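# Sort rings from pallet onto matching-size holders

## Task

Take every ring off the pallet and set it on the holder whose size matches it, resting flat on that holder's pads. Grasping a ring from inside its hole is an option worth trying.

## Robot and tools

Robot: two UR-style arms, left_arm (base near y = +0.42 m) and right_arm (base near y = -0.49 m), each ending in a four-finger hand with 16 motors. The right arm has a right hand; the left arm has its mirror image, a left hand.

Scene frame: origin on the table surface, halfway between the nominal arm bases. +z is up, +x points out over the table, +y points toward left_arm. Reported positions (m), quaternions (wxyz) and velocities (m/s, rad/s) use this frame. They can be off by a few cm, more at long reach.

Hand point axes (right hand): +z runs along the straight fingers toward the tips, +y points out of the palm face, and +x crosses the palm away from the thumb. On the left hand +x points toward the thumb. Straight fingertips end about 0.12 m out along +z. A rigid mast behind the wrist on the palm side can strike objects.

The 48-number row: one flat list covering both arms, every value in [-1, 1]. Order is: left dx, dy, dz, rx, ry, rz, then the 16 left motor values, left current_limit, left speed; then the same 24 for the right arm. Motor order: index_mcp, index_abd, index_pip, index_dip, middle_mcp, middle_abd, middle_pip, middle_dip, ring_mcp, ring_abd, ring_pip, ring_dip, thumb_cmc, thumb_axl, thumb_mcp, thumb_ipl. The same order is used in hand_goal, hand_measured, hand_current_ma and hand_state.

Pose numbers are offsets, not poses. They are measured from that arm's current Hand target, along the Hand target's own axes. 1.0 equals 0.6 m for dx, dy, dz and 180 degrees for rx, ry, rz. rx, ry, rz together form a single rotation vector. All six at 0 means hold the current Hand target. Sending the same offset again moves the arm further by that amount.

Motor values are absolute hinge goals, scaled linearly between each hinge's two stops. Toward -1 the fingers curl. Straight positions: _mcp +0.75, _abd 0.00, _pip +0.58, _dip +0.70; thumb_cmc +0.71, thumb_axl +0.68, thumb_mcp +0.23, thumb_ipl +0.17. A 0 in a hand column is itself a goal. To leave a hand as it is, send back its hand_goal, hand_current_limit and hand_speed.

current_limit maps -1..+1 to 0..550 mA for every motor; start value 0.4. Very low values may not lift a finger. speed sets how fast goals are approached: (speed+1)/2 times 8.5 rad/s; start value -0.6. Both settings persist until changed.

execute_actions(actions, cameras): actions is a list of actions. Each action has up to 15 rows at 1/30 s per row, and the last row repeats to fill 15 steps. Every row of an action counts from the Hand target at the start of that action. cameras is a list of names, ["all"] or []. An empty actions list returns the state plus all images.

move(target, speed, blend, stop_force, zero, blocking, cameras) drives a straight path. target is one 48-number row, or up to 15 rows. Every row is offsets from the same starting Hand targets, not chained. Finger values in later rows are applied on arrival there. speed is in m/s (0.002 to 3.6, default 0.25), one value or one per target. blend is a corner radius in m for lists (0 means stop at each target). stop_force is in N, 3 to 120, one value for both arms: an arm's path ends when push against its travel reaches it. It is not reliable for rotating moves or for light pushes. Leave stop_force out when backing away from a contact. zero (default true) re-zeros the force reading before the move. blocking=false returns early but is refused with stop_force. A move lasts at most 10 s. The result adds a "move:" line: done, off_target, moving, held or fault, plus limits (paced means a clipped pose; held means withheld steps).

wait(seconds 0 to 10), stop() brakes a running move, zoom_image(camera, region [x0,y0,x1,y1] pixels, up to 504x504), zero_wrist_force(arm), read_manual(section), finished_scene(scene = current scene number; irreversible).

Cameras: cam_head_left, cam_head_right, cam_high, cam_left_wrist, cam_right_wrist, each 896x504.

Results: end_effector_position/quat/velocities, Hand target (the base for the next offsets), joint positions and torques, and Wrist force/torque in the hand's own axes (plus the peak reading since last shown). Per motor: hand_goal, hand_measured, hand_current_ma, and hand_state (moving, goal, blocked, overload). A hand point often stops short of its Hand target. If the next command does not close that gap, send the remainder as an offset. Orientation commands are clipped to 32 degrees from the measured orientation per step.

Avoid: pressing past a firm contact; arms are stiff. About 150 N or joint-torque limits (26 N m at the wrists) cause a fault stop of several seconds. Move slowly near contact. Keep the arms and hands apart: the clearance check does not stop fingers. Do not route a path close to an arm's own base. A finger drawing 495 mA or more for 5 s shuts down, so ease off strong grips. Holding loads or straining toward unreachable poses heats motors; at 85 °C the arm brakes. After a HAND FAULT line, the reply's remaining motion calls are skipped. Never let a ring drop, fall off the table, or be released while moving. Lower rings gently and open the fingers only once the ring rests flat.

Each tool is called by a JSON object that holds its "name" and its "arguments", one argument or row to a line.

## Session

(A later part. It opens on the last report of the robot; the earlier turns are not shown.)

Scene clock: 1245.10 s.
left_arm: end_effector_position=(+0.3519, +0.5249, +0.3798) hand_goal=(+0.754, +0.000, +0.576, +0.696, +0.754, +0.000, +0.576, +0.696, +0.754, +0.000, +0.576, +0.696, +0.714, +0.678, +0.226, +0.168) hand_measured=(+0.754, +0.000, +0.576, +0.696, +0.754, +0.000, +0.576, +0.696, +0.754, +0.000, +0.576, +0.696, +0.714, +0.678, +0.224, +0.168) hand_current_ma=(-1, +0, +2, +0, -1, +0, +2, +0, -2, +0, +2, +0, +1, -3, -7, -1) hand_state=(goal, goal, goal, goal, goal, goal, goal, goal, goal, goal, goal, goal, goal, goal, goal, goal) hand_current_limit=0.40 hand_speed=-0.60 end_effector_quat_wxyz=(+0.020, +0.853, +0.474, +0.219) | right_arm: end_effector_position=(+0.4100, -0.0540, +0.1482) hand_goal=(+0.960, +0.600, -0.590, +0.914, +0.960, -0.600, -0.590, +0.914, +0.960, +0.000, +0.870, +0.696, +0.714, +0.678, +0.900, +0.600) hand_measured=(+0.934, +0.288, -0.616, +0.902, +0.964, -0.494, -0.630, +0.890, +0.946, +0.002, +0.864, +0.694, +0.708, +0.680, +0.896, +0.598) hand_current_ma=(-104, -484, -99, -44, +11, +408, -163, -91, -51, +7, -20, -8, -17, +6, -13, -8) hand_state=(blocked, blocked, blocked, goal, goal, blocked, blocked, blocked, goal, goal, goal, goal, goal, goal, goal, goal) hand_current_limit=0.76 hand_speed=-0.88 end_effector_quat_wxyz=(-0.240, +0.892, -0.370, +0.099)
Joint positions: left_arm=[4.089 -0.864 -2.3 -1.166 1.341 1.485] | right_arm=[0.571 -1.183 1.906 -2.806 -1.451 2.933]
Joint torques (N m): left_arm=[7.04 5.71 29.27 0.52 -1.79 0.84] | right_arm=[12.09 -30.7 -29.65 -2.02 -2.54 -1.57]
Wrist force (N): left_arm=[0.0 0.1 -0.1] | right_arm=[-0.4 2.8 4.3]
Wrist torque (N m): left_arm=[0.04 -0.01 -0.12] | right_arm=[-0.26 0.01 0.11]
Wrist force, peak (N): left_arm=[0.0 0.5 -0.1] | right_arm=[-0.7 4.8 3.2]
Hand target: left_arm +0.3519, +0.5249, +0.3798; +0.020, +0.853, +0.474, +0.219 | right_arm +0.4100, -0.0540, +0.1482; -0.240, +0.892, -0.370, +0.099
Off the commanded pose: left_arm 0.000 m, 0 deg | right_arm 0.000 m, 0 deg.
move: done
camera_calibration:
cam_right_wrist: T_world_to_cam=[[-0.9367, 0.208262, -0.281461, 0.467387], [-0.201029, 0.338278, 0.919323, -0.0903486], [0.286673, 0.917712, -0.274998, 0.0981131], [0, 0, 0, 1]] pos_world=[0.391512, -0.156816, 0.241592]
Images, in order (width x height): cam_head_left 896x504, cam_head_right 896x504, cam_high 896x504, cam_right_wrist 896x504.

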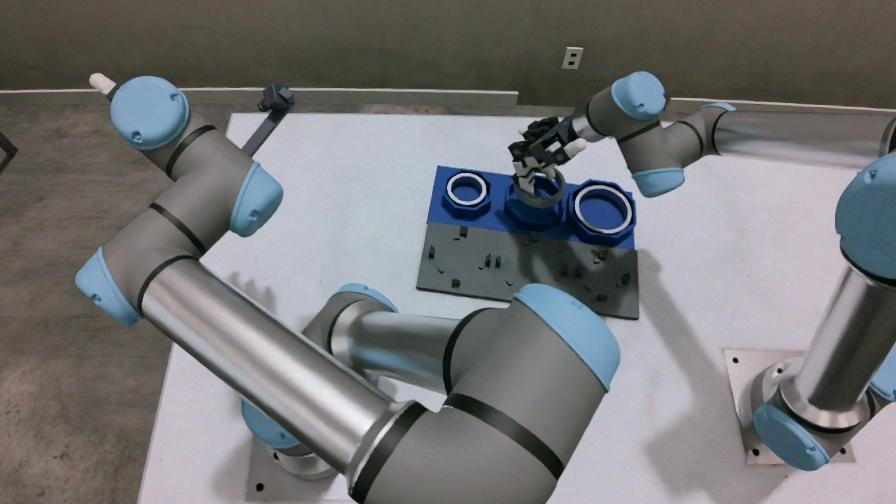

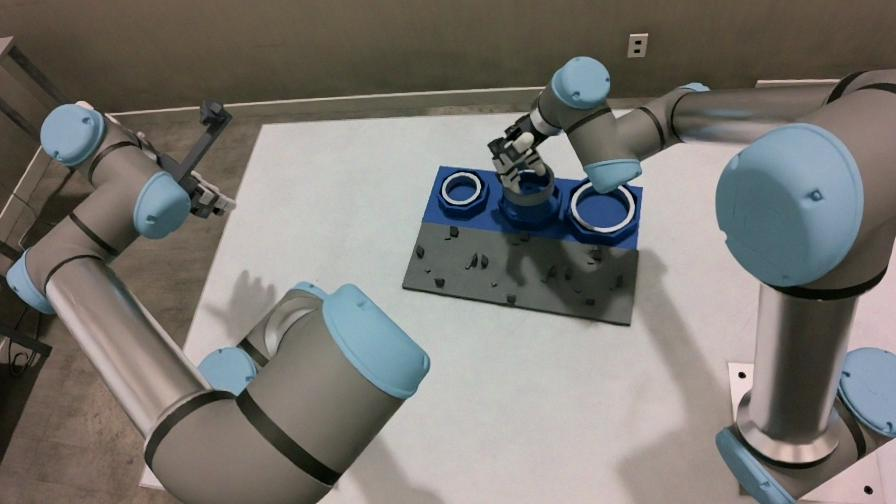

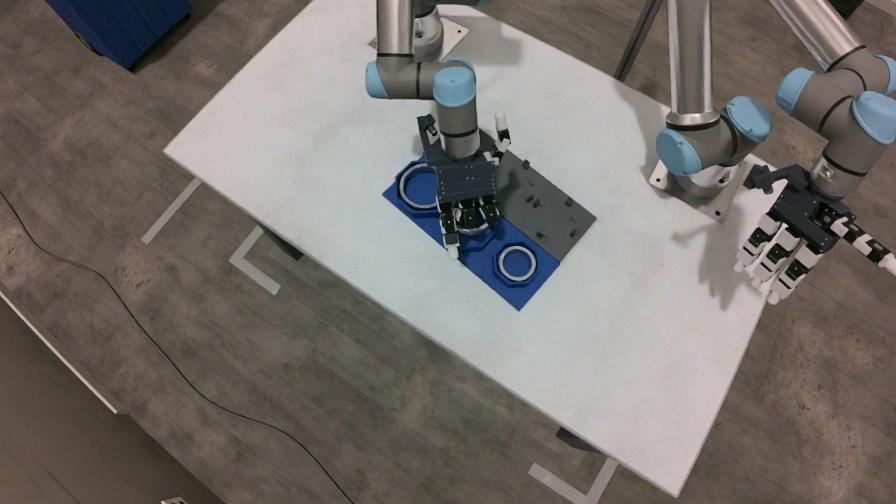

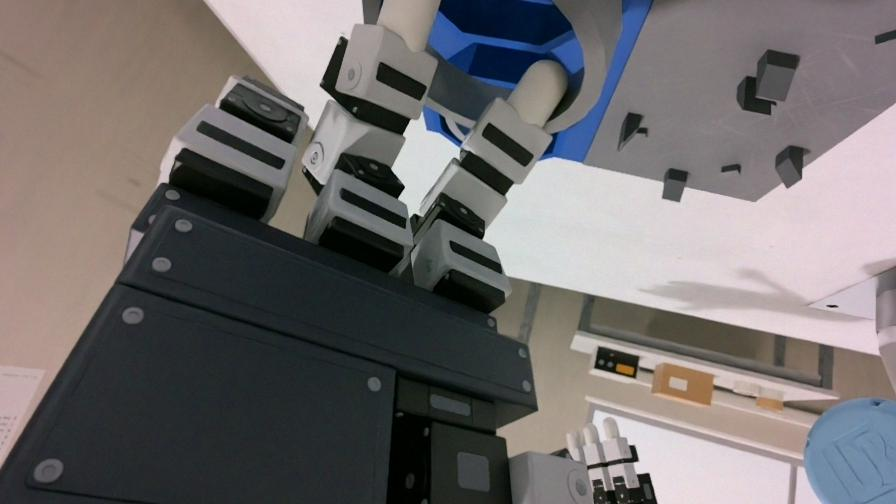

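{"name": "zoom_image", "arguments": {
  "camera": "cam_head_right",
  "region": [480, 150, 580, 220]
}}

{"name": "zoom_image", "arguments": {
  "camera": "cam_head_left",
  "region": [490, 150, 590, 220]
}}

{"name": "zoom_image", "arguments": {
  "camera": "cam_high",
  "region": [440, 190, 510, 240]
}}

Scaled by 5.040 from the camera's 896x504 image, which has a finer 1280x720 frame.

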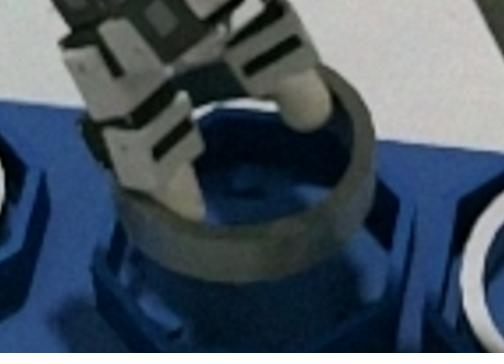

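Scaled by 5.040 from the camera's 896x504 image, which has a finer 1280x720 frame.

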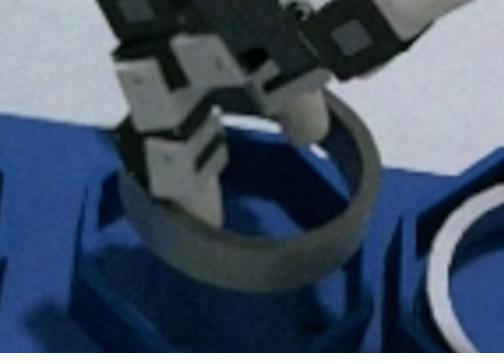

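Scaled by 7.200 from the camera's 896x504 image, which has a finer 1280x720 frame.

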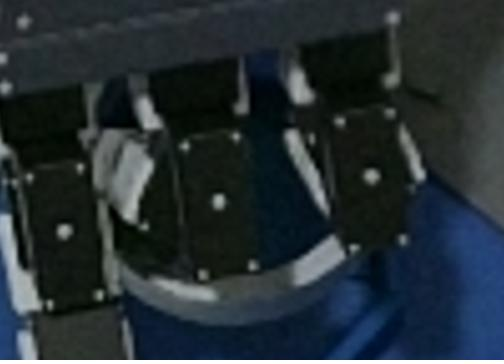

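{"name": "move", "arguments": {
  "target": [0,0,0,0,0,0,0.754,0,0.576,0.696,0.754,0,0.576,0.696,0.754,0,0.576,0.696,0.714,0.678,0.226,0.168,0.4,-0.6,-0.3602,0.0013,0.0435,0.05,0,0,0.96,0.6,-0.59,0.914,0.96,-0.6,-0.59,0.914,0.96,0,0.87,0.696,0.714,0.678,0.9,0.6,0.76,-0.88],
  "speed": 0.12,
  "cameras": ["cam_head_left","cam_head_right","cam_high","cam_right_wrist","cam_left_wrist"]
}}

{"name": "zoom_image", "arguments": {
  "camera": "cam_head_left",
  "region": [400, 150, 560, 270]
}}

{"name": "zoom_image", "arguments": {
  "camera": "cam_head_right",
  "region": [380, 150, 540, 270]
}}

{"name": "zoom_image", "arguments": {
  "camera": "cam_high",
  "region": [480, 130, 620, 260]
}}

Scene clock: 1296.97 s.
left_arm: end_effector_position=(+0.3519, +0.5249, +0.3798) hand_goal=(+0.754, +0.000, +0.576, +0.696, +0.754, +0.000, +0.576, +0.696, +0.754, +0.000, +0.576, +0.696, +0.714, +0.678, +0.226, +0.168) hand_measured=(+0.754, +0.000, +0.576, +0.696, +0.754, +0.000, +0.576, +0.696, +0.754, +0.000, +0.576, +0.696, +0.714, +0.678, +0.224, +0.168) hand_current_ma=(-1, +0, +2, +0, -1, +0, +2, +0, -2, +0, +2, +0, +1, -3, -7, -1) hand_state=(goal, goal, goal, goal, goal, goal, goal, goal, goal, goal, goal, goal, goal, goal, goal, goal) hand_current_limit=0.40 hand_speed=-0.60 end_effector_quat_wxyz=(+0.020, +0.853, +0.474, +0.219) | right_arm: end_effector_position=(+0.2660, +0.1075, +0.1253) hand_goal=(+0.960, +0.600, -0.590, +0.914, +0.960, -0.600, -0.590, +0.914, +0.960, +0.000, +0.870, +0.696, +0.714, +0.678, +0.900, +0.600) hand_measured=(+0.936, +0.288, -0.616, +0.902, +0.962, -0.494, -0.630, +0.890, +0.946, +0.002, +0.864, +0.694, +0.708, +0.680, +0.896, +0.598) hand_current_ma=(-103, -484, -99, -44, +5, +408, -163, -91, -51, +7, -20, -8, -17, +6, -13, -8) hand_state=(blocked, blocked, blocked, goal, goal, blocked, blocked, blocked, goal, goal, goal, goal, goal, goal, goal, goal) hand_current_limit=0.76 hand_speed=-0.88 end_effector_quat_wxyz=(-0.309, +0.871, -0.361, +0.128)
Joint positions: left_arm=[4.089 -0.864 -2.3 -1.166 1.341 1.485] | right_arm=[0.963 -1.056 1.858 -3.049 -1.666 3.26]
Joint torques (N m): left_arm=[7.33 6.17 28.86 0.6 -1.78 0.78] | right_arm=[10.81 -37.35 -28.97 -5.51 -2.99 1.74]
Wrist force (N): left_arm=[0.1 0.1 0.0] | right_arm=[-0.3 3.9 3.6]
Wrist torque (N m): left_arm=[0.04 -0.01 -0.12] | right_arm=[-0.22 0.01 -0.02]
Wrist force, peak (N): left_arm=[0.2 0.4 0.0] | right_arm=[-2.1 4.2 3.8]
Hand target: left_arm +0.3519, +0.5249, +0.3798; +0.020, +0.853, +0.474, +0.219 | right_arm +0.2660, +0.1076, +0.1253; -0.309, +0.871, -0.361, +0.128
Off the commanded pose: left_arm 0.000 m, 0 deg | right_arm 0.000 m, 0 deg.
move: done
camera_calibration:
cam_left_wrist: T_world_to_cam=[[-0.867852, -0.254756, -0.426535, 0.571796], [-0.493549, 0.540468, 0.681398, -0.408884], [0.0569387, 0.801869, -0.594781, -0.0931257], [0, 0, 0, 1]] pos_world=[0.299732, 0.441332, 0.467115]
cam_right_wrist: T_world_to_cam=[[-0.901165, 0.243811, -0.358411, 0.288724], [-0.303398, 0.235779, 0.923232, -0.115147], [0.3096, 0.940726, -0.138504, -0.0408308], [0, 0, 0, 1]] pos_world=[0.237894, -0.00483437, 0.204134]

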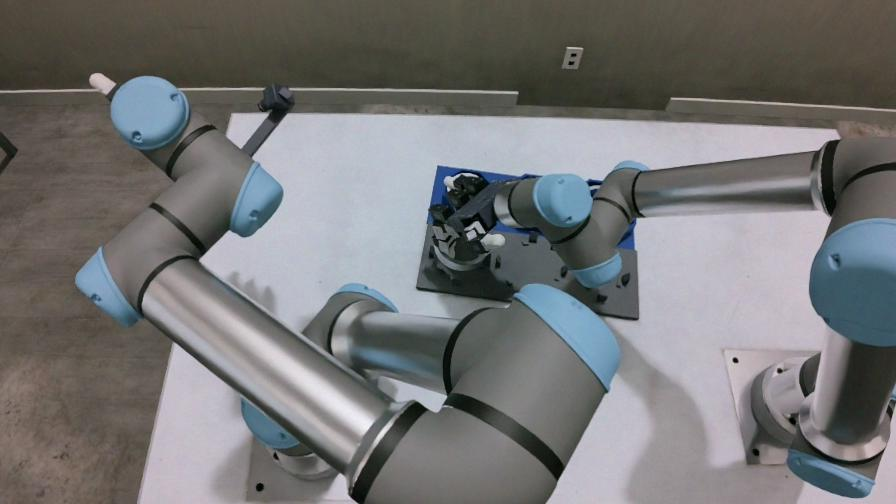

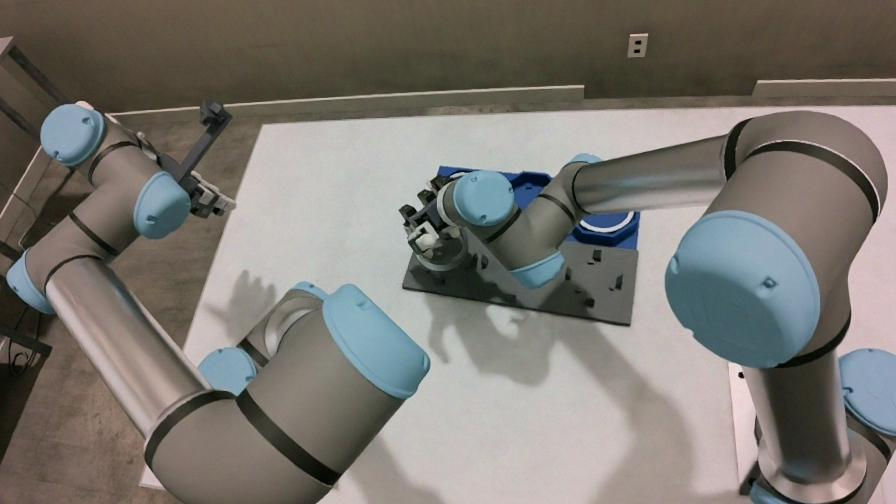

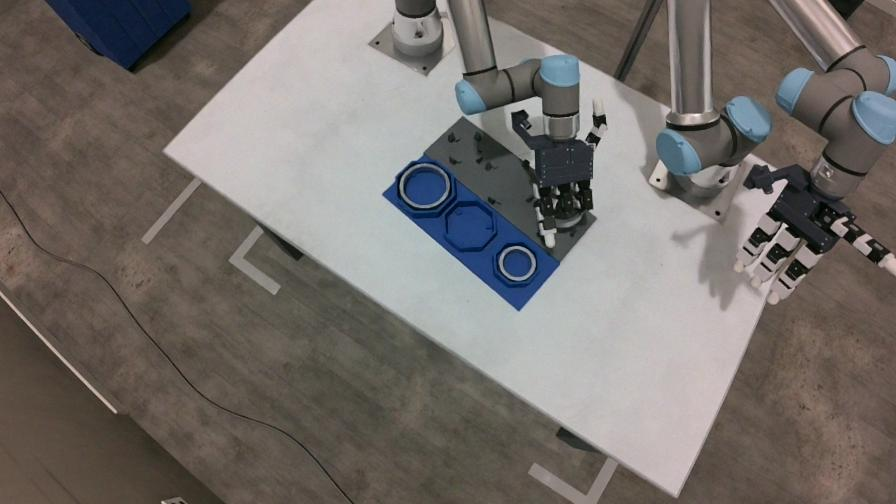

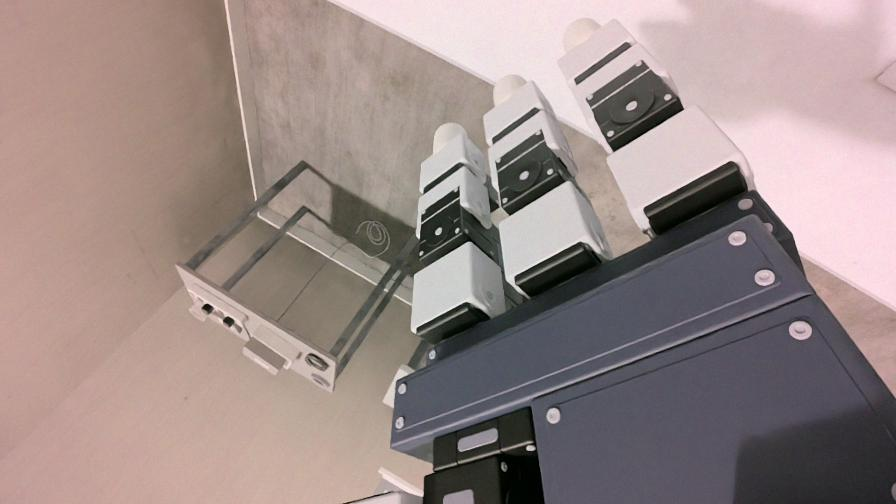

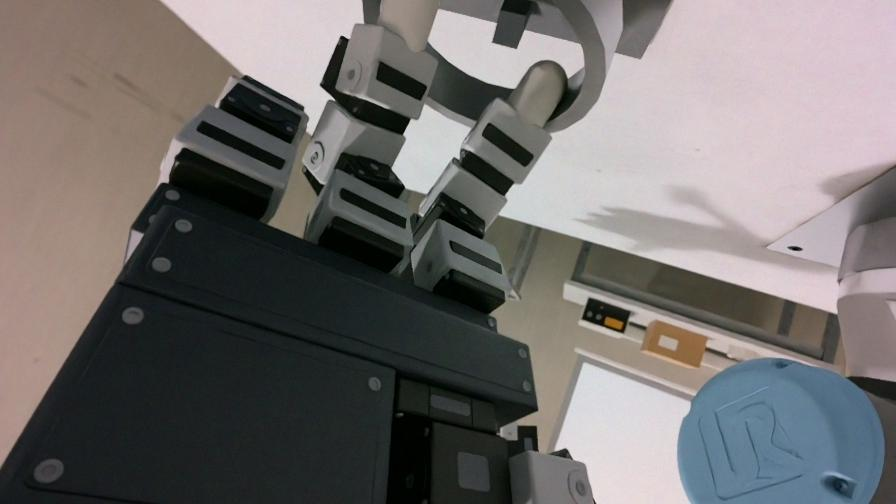

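Scaled by 3.150 from the camera's 896x504 image, which has a finer 1280x720 frame.

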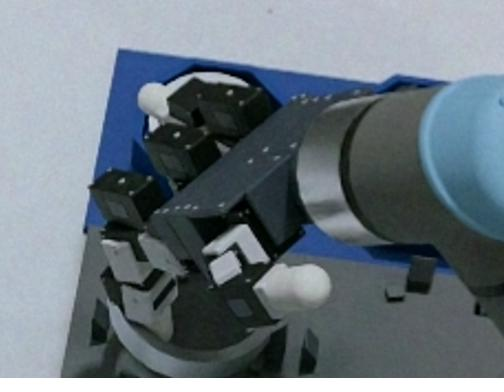

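Scaled by 3.150 from the camera's 896x504 image, which has a finer 1280x720 frame.

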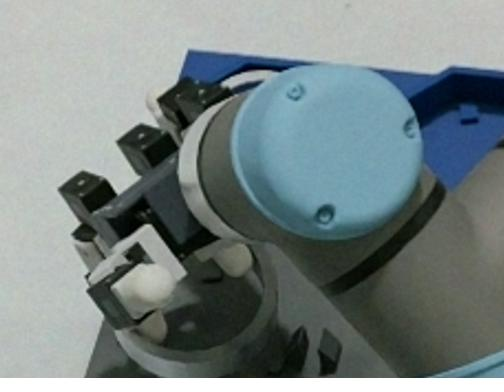

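Scaled by 3.600 from the camera's 896x504 image, which has a finer 1280x720 frame.

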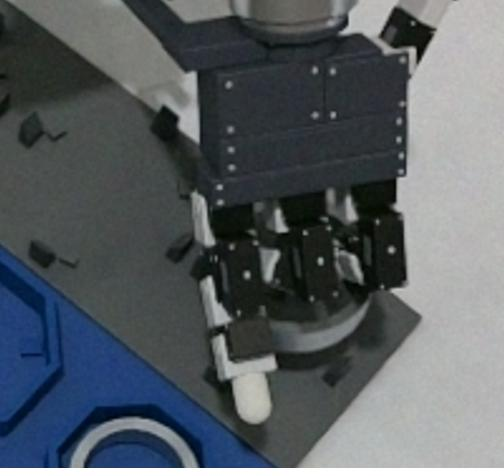

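{"name": "zoom_image", "arguments": {
  "camera": "cam_head_left",
  "region": [420, 210, 520, 290]
}}

{"name": "zoom_image", "arguments": {
  "camera": "cam_head_right",
  "region": [390, 210, 490, 290]
}}

{"name": "zoom_image", "arguments": {
  "camera": "cam_high",
  "region": [525, 180, 605, 250]
}}

{"name": "zoom_image", "arguments": {
  "camera": "cam_right_wrist",
  "region": [350, 0, 700, 200]
}}

Scaled by 5.040 from the camera's 896x504 image, which has a finer 1280x720 frame.

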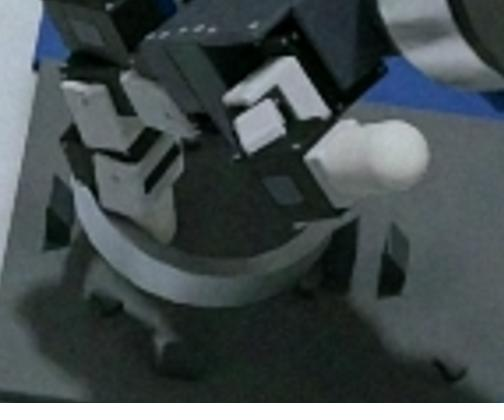

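Scaled by 5.040 from the camera's 896x504 image, which has a finer 1280x720 frame.

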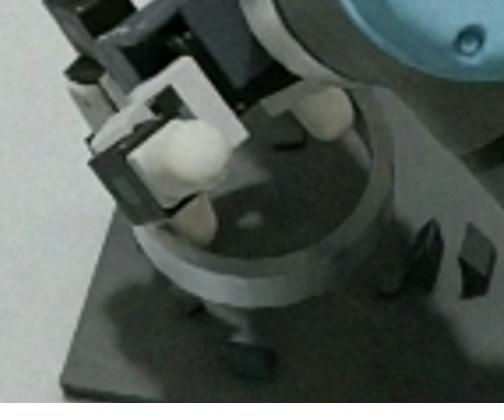

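Scaled by 6.300 from the camera's 896x504 image, which has a finer 1280x720 frame.

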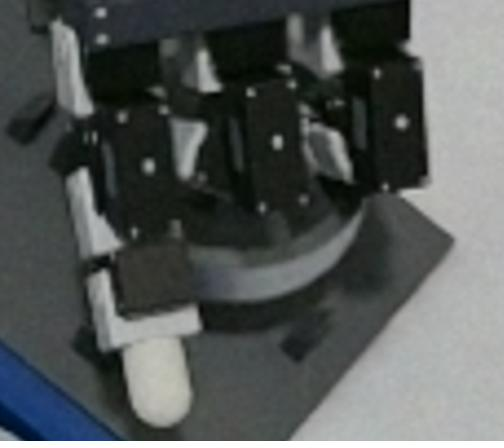

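Scaled by 1.440 from the camera's 896x504 image, which has a finer 1280x720 frame.

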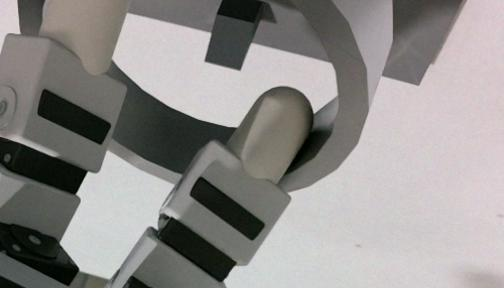

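{"name": "move", "arguments": {
  "target": [0,0,0,0,0,0,0.754,0,0.576,0.696,0.754,0,0.576,0.696,0.754,0,0.576,0.696,0.714,0.678,0.226,0.168,0.4,-0.6,-0.0012,0.0284,0.052,0,0,0,0.96,0.6,-0.59,0.914,0.96,-0.6,-0.59,0.914,0.96,0,0.87,0.696,0.714,0.678,0.9,0.6,0.76,-0.88],
  "speed": 0.05,
  "cameras": ["cam_head_left","cam_head_right","cam_high"]
}}

{"name": "zoom_image", "arguments": {
  "camera": "cam_head_left",
  "region": [420, 210, 520, 290]
}}

{"name": "zoom_image", "arguments": {
  "camera": "cam_head_right",
  "region": [390, 210, 490, 290]
}}

{"name": "zoom_image", "arguments": {
  "camera": "cam_high",
  "region": [525, 180, 605, 250]
}}

Scene clock: 1363.10 s.
left_arm: end_effector_position=(+0.3519, +0.5249, +0.3798) hand_goal=(+0.754, +0.000, +0.576, +0.696, +0.754, +0.000, +0.576, +0.696, +0.754, +0.000, +0.576, +0.696, +0.714, +0.678, +0.226, +0.168) hand_measured=(+0.754, +0.000, +0.576, +0.696, +0.754, +0.000, +0.576, +0.696, +0.754, +0.000, +0.576, +0.696, +0.714, +0.678, +0.224, +0.168) hand_current_ma=(-1, +0, +2, +0, -1, +0, +2, +0, -2, +0, +2, +0, +1, -3, -7, -1) hand_state=(goal, goal, goal, goal, goal, goal, goal, goal, goal, goal, goal, goal, goal, goal, goal, goal) hand_current_limit=0.40 hand_speed=-0.60 end_effector_quat_wxyz=(+0.020, +0.853, +0.474, +0.219) | right_arm: end_effector_position=(+0.2700, +0.1126, +0.0904) hand_goal=(+0.960, +0.600, -0.590, +0.914, +0.960, -0.600, -0.590, +0.914, +0.960, +0.000, +0.870, +0.696, +0.714, +0.678, +0.900, +0.600) hand_measured=(+0.936, +0.288, -0.616, +0.902, +0.962, -0.494, -0.630, +0.890, +0.946, +0.002, +0.864, +0.694, +0.708, +0.680, +0.896, +0.598) hand_current_ma=(-103, -484, -99, -44, +5, +408, -163, -91, -51, +7, -20, -8, -17, +6, -13, -8) hand_state=(blocked, blocked, blocked, goal, goal, blocked, blocked, blocked, goal, goal, goal, goal, goal, goal, goal, goal) hand_current_limit=0.76 hand_speed=-0.88 end_effector_quat_wxyz=(-0.309, +0.871, -0.361, +0.128)
Joint positions: left_arm=[4.089 -0.864 -2.3 -1.166 1.341 1.485] | right_arm=[0.963 -0.982 1.854 -3.119 -1.666 3.26]
Joint torques (N m): left_arm=[7.44 4.81 28.79 0.6 -1.8 0.8] | right_arm=[-12.42 -39.16 -26.84 -5.32 2.27 -1.57]
Wrist force (N): left_arm=[-0.1 0.0 0.0] | right_arm=[-0.5 3.7 3.9]
Wrist torque (N m): left_arm=[0.02 0.01 -0.13] | right_arm=[-0.27 0.03 0.01]
Wrist force, peak (N): left_arm=[0.1 0.3 -0.3] | right_arm=[-0.5 4.3 4.2]
Hand target: left_arm +0.3519, +0.5249, +0.3798; +0.020, +0.853, +0.474, +0.219 | right_arm +0.2700, +0.1126, +0.0903; -0.309, +0.871, -0.361, +0.128
Off the commanded pose: left_arm 0.000 m, 0 deg | right_arm 0.000 m, 0 deg.
move: done
Images, in order (width x height): cam_head_left 896x504, cam_head_right 896x504, cam_high 896x504.

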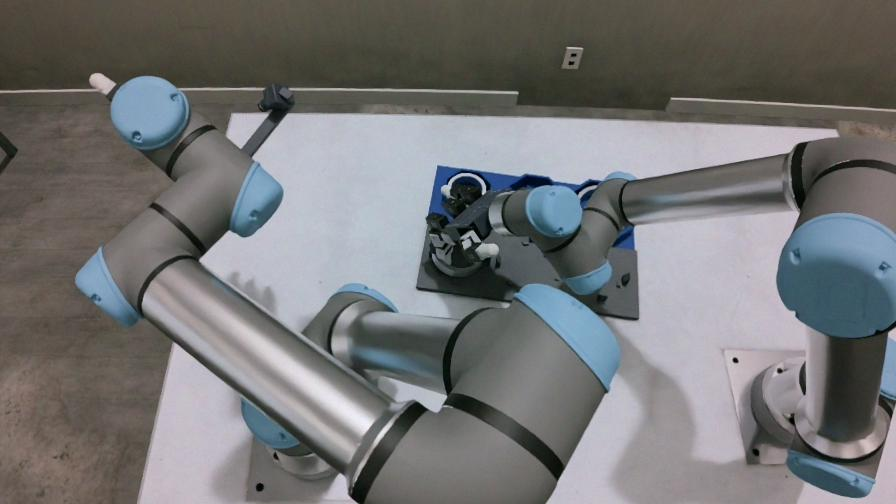

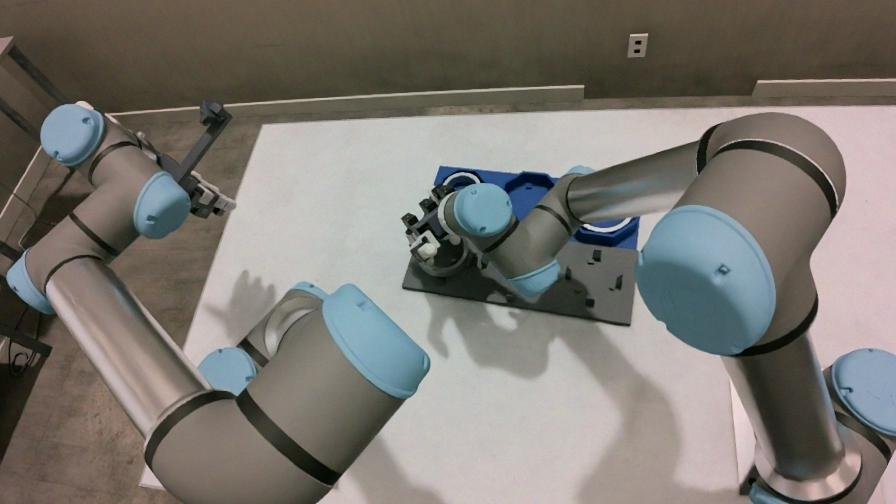

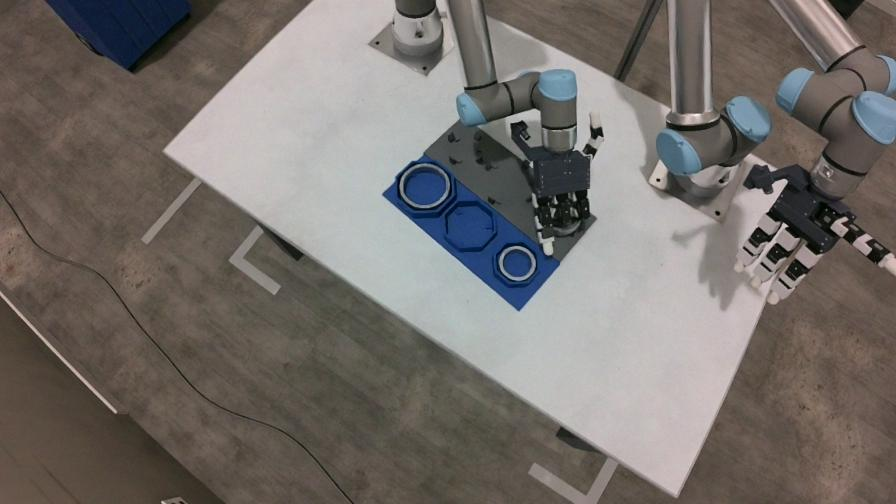

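Scaled by 5.040 from the camera's 896x504 image, which has a finer 1280x720 frame.

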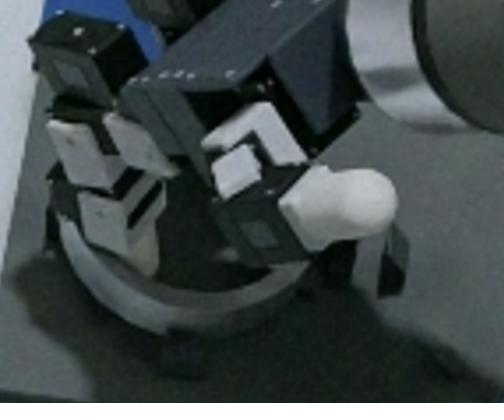

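Scaled by 5.040 from the camera's 896x504 image, which has a finer 1280x720 frame.

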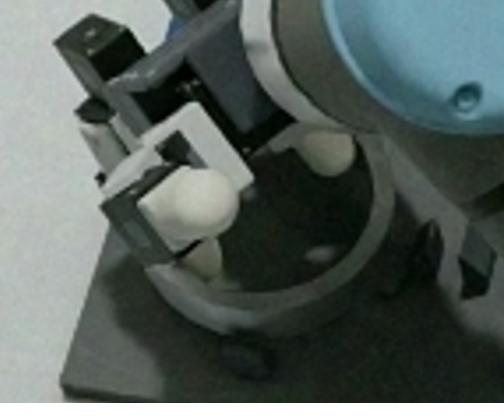

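Scaled by 6.300 from the camera's 896x504 image, which has a finer 1280x720 frame.

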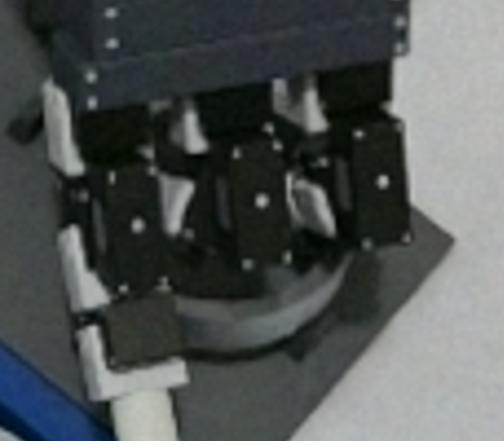

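{"name": "move", "arguments": {
  "target": [0,0,0,0,0,0,0.754,0,0.576,0.696,0.754,0,0.576,0.696,0.754,0,0.576,0.696,0.714,0.678,0.226,0.168,0.4,-0.6,-0.0006,0.0345,0.0366,0,0,0,0.96,0.6,-0.59,0.914,0.96,-0.6,-0.59,0.914,0.96,0,0.87,0.696,0.714,0.678,0.9,0.6,0.76,-0.88],
  "speed": 0.02,
  "stop_force": 3,
  "cameras": ["cam_head_left","cam_head_right","cam_high","cam_right_wrist"]
}}

{"name": "zoom_image", "arguments": {
  "camera": "cam_head_left",
  "region": [420, 210, 520, 290]
}}

{"name": "zoom_image", "arguments": {
  "camera": "cam_head_right",
  "region": [390, 210, 490, 290]
}}

{"name": "zoom_image", "arguments": {
  "camera": "cam_high",
  "region": [525, 180, 605, 250]
}}

Scene clock: 1381.97 s.
left_arm: end_effector_position=(+0.3519, +0.5249, +0.3798) hand_goal=(+0.754, +0.000, +0.576, +0.696, +0.754, +0.000, +0.576, +0.696, +0.754, +0.000, +0.576, +0.696, +0.714, +0.678, +0.226, +0.168) hand_measured=(+0.754, +0.000, +0.576, +0.696, +0.754, +0.000, +0.576, +0.696, +0.754, +0.000, +0.576, +0.696, +0.714, +0.678, +0.224, +0.168) hand_current_ma=(-1, +0, +2, +0, -1, +0, +2, +0, -2, +0, +2, +0, +1, -3, -7, -1) hand_state=(goal, goal, goal, goal, goal, goal, goal, goal, goal, goal, goal, goal, goal, goal, goal, goal) hand_current_limit=0.40 hand_speed=-0.60 end_effector_quat_wxyz=(+0.020, +0.853, +0.474, +0.219) | right_arm: end_effector_position=(+0.2695, +0.1123, +0.0815) hand_goal=(+0.960, +0.600, -0.590, +0.914, +0.960, -0.600, -0.590, +0.914, +0.960, +0.000, +0.870, +0.696, +0.714, +0.678, +0.900, +0.600) hand_measured=(+0.946, +0.288, -0.624, +0.900, +0.970, -0.500, -0.630, +0.890, +0.946, +0.002, +0.864, +0.694, +0.708, +0.680, +0.896, +0.598) hand_current_ma=(-54, -484, -140, -51, +37, +382, -163, -91, -51, +7, -20, -8, -17, +6, -13, -8) hand_state=(goal, blocked, blocked, goal, goal, blocked, blocked, blocked, goal, goal, goal, goal, goal, goal, goal, goal) hand_current_limit=0.76 hand_speed=-0.88 end_effector_quat_wxyz=(-0.309, +0.871, -0.361, +0.128)
Joint positions: left_arm=[4.089 -0.864 -2.3 -1.166 1.341 1.485] | right_arm=[0.963 -0.966 1.858 -3.139 -1.666 3.26]
Joint torques (N m): left_arm=[7.73 5.61 28.82 0.53 -1.8 0.77] | right_arm=[-8.59 -53.66 -26.89 -2.13 2.65 -1.09]
Wrist force (N): left_arm=[0.0 0.1 0.1] | right_arm=[0.4 3.1 3.7]
Wrist torque (N m): left_arm=[0.03 -0.01 -0.12] | right_arm=[-0.21 0.09 -0.01]
Wrist force, peak (N): left_arm=[-0.1 0.3 -0.3] | right_arm=[-0.7 4.1 3.9]
Hand target: left_arm +0.3519, +0.5249, +0.3798; +0.020, +0.853, +0.474, +0.219 | right_arm +0.2695, +0.1122, +0.0815; -0.309, +0.871, -0.361, +0.128 (not the last commanded pose)
Off the commanded pose: left_arm 0.000 m, 0 deg | right_arm 0.021 m, 0 deg.
move: contact (right_arm)
camera_calibration:
cam_right_wrist: T_world_to_cam=[[-0.901161, 0.24385, -0.358393, 0.27503], [-0.303404, 0.235686, 0.923254, -0.0747569], [0.309604, 0.940739, -0.138405, -0.0524188], [0, 0, 0, 1]] pos_world=[0.241394, -0.000134631, 0.160334]
Images, in order (width x height): cam_head_left 896x504, cam_head_right 896x504, cam_high 896x504, cam_right_wrist 896x504.

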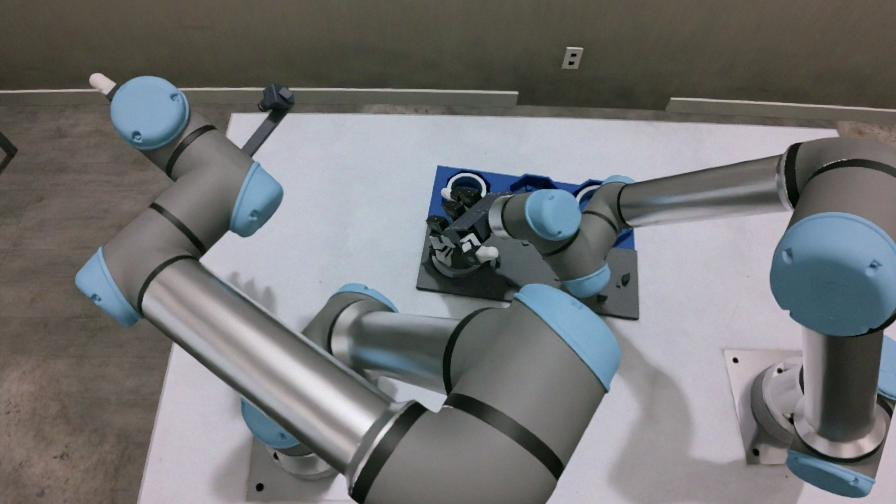

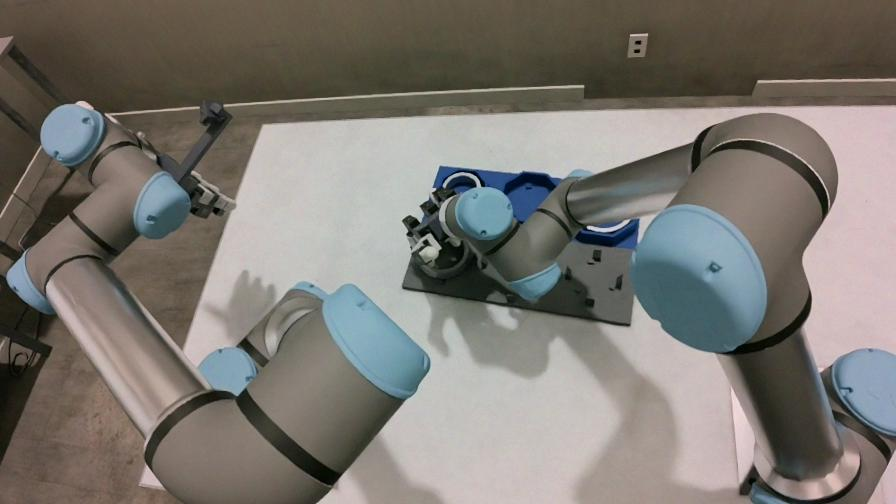

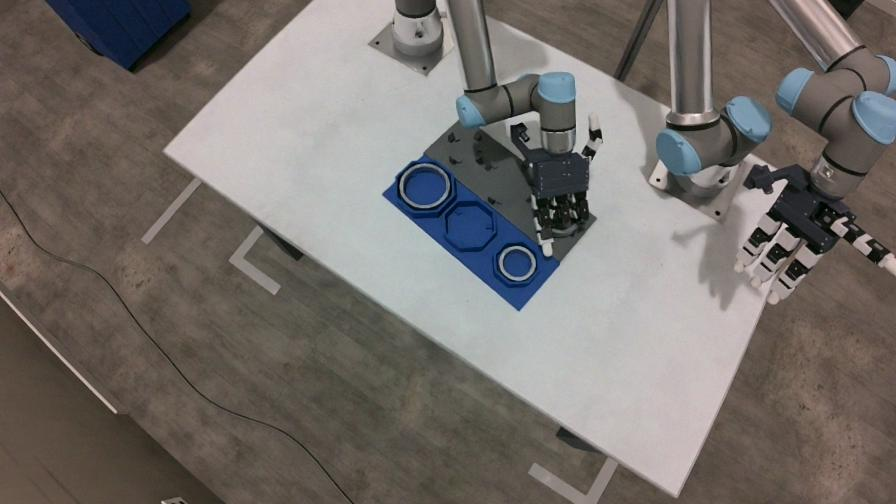

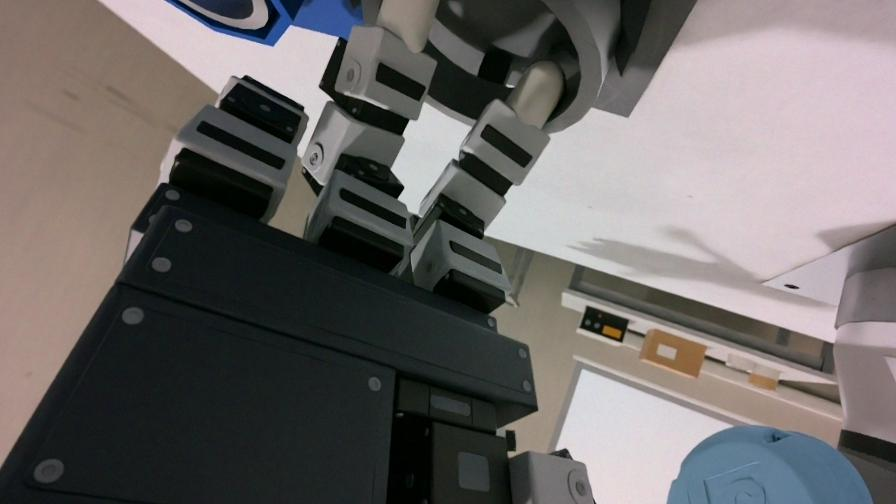

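Scaled by 5.040 from the camera's 896x504 image, which has a finer 1280x720 frame.

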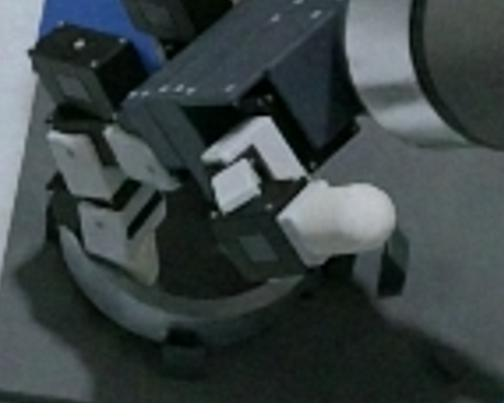

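Scaled by 5.040 from the camera's 896x504 image, which has a finer 1280x720 frame.

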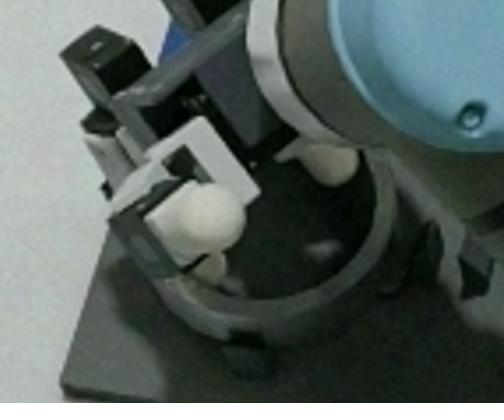

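Scaled by 6.300 from the camera's 896x504 image, which has a finer 1280x720 frame.

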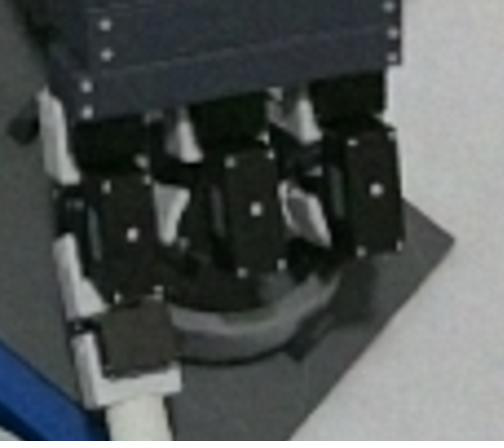

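{"name": "move", "arguments": {
  "target": [
    [0,0,0,0,0,0,0.754,0,0.576,0.696,0.754,0,0.576,0.696,0.754,0,0.576,0.696,0.714,0.678,0.226,0.168,0.4,-0.6,0.0059,-0.004,-0.0032,0,0,0,0.96,0.6,-0.59,0.914,0.96,-0.6,-0.59,0.914,0.96,0,0.87,0.696,0.714,0.678,0.9,0.6,0.76,-0.88]
  ],
  "speed": 0.02
}}

{"name": "move", "arguments": {
  "target": [
    [0,0,0,0,0,0,0.754,0,0.576,0.696,0.754,0,0.576,0.696,0.754,0,0.576,0.696,0.714,0.678,0.226,0.168,0.4,-0.6,0,0.021,0.0259,0,0,0,0.96,0.6,-0.59,0.914,0.96,-0.6,-0.59,0.914,0.96,0,0.87,0.696,0.714,0.678,0.9,0.6,0.76,-0.88]
  ],
  "speed": 0.015,
  "stop_force": 4
}}

Scene clock: 1400.30 s.
left_arm: end_effector_position=(+0.3519, +0.5249, +0.3798) hand_goal=(+0.754, +0.000, +0.576, +0.696, +0.754, +0.000, +0.576, +0.696, +0.754, +0.000, +0.576, +0.696, +0.714, +0.678, +0.226, +0.168) hand_measured=(+0.754, +0.000, +0.576, +0.696, +0.754, +0.000, +0.576, +0.696, +0.754, +0.000, +0.576, +0.696, +0.714, +0.678, +0.224, +0.168) hand_current_ma=(-1, +0, +2, +0, -1, +0, +2, +0, -2, +0, +2, +0, +1, -3, -7, -1) hand_state=(goal, goal, goal, goal, goal, goal, goal, goal, goal, goal, goal, goal, goal, goal, goal, goal) hand_current_limit=0.40 hand_speed=-0.60 end_effector_quat_wxyz=(+0.020, +0.853, +0.474, +0.219) | right_arm: end_effector_position=(+0.2724, +0.1102, +0.0845) hand_goal=(+0.960, +0.600, -0.590, +0.914, +0.960, -0.600, -0.590, +0.914, +0.960, +0.000, +0.870, +0.696, +0.714, +0.678, +0.900, +0.600) hand_measured=(+0.942, +0.288, -0.624, +0.900, +0.962, -0.500, -0.630, +0.890, +0.946, +0.002, +0.864, +0.694, +0.708, +0.680, +0.896, +0.598) hand_current_ma=(-70, -484, -140, -51, +6, +382, -163, -91, -51, +7, -20, -8, -17, +6, -13, -8) hand_state=(goal, blocked, blocked, goal, goal, blocked, blocked, blocked, goal, goal, goal, goal, goal, goal, goal, goal) hand_current_limit=0.76 hand_speed=-0.88 end_effector_quat_wxyz=(-0.309, +0.871, -0.361, +0.128)
Joint positions: left_arm=[4.089 -0.864 -2.3 -1.166 1.341 1.485] | right_arm=[0.957 -0.972 1.86 -3.135 -1.662 3.255]
Joint torques (N m): left_arm=[6.87 5.58 28.68 0.6 -1.8 0.74] | right_arm=[-14.07 -53.5 -11.46 -2.19 2.45 -1.55]
Wrist force (N): left_arm=[-0.2 0.2 -0.1] | right_arm=[-0.3 3.7 3.7]
Wrist torque (N m): left_arm=[0.06 0.02 -0.15] | right_arm=[-0.25 0.01 0.13]
Wrist force, peak (N): left_arm=[0.0 0.4 0.1] | right_arm=[-0.5 4.0 3.8]
Hand target: left_arm +0.3519, +0.5249, +0.3798; +0.020, +0.853, +0.474, +0.219 | right_arm +0.2725, +0.1102, +0.0845; -0.309, +0.871, -0.361, +0.128
Off the commanded pose: left_arm 0.000 m, 0 deg | right_arm 0.000 m, 0 deg.
move: done

Scene clock: 1402.03 s.
left_arm: end_effector_position=(+0.3519, +0.5249, +0.3798) hand_goal=(+0.754, +0.000, +0.576, +0.696, +0.754, +0.000, +0.576, +0.696, +0.754, +0.000, +0.576, +0.696, +0.714, +0.678, +0.226, +0.168) hand_measured=(+0.754, +0.000, +0.576, +0.696, +0.754, +0.000, +0.576, +0.696, +0.754, +0.000, +0.576, +0.696, +0.714, +0.678, +0.224, +0.168) hand_current_ma=(-1, +0, +2, +0, -1, +0, +2, +0, -2, +0, +2, +0, +1, -3, -7, -1) hand_state=(goal, goal, goal, goal, goal, goal, goal, goal, goal, goal, goal, goal, goal, goal, goal, goal) hand_current_limit=0.40 hand_speed=-0.60 end_effector_quat_wxyz=(+0.020, +0.853, +0.474, +0.219) | right_arm: end_effector_position=(+0.2725, +0.1102, +0.0769) hand_goal=(+0.960, +0.600, -0.590, +0.914, +0.960, -0.600, -0.590, +0.914, +0.960, +0.000, +0.870, +0.696, +0.714, +0.678, +0.900, +0.600) hand_measured=(+0.942, +0.288, -0.628, +0.900, +0.962, -0.508, -0.632, +0.890, +0.946, +0.002, +0.864, +0.694, +0.708, +0.680, +0.896, +0.598) hand_current_ma=(-75, -484, -155, -54, +4, +351, -171, -91, -51, +7, -20, -8, -17, +6, -13, -8) hand_state=(goal, blocked, blocked, goal, goal, blocked, blocked, blocked, goal, goal, goal, goal, goal, goal, goal, goal) hand_current_limit=0.76 hand_speed=-0.88 end_effector_quat_wxyz=(-0.309, +0.871, -0.361, +0.128)
Joint positions: left_arm=[4.089 -0.864 -2.3 -1.166 1.341 1.485] | right_arm=[0.957 -0.958 1.862 -3.151 -1.662 3.255]
Joint torques (N m): left_arm=[7.21 5.47 28.86 0.58 -1.82 0.79] | right_arm=[1.22 -54.27 -26.77 -2.28 2.39 -1.15]
Wrist force (N): left_arm=[0.0 0.3 -0.1] | right_arm=[-0.5 3.6 3.5]
Wrist torque (N m): left_arm=[0.06 -0.01 -0.13] | right_arm=[-0.23 0.07 0.10]
Wrist force, peak (N): left_arm=[0.2 0.3 -0.1] | right_arm=[-0.3 4.0 4.0]
Hand target: left_arm +0.3519, +0.5249, +0.3798; +0.020, +0.853, +0.474, +0.219 | right_arm +0.2725, +0.1102, +0.0769; -0.309, +0.871, -0.361, +0.128 (not the last commanded pose)
Off the commanded pose: left_arm 0.000 m, 0 deg | right_arm 0.012 m, 0 deg.
move: contact (right_arm)


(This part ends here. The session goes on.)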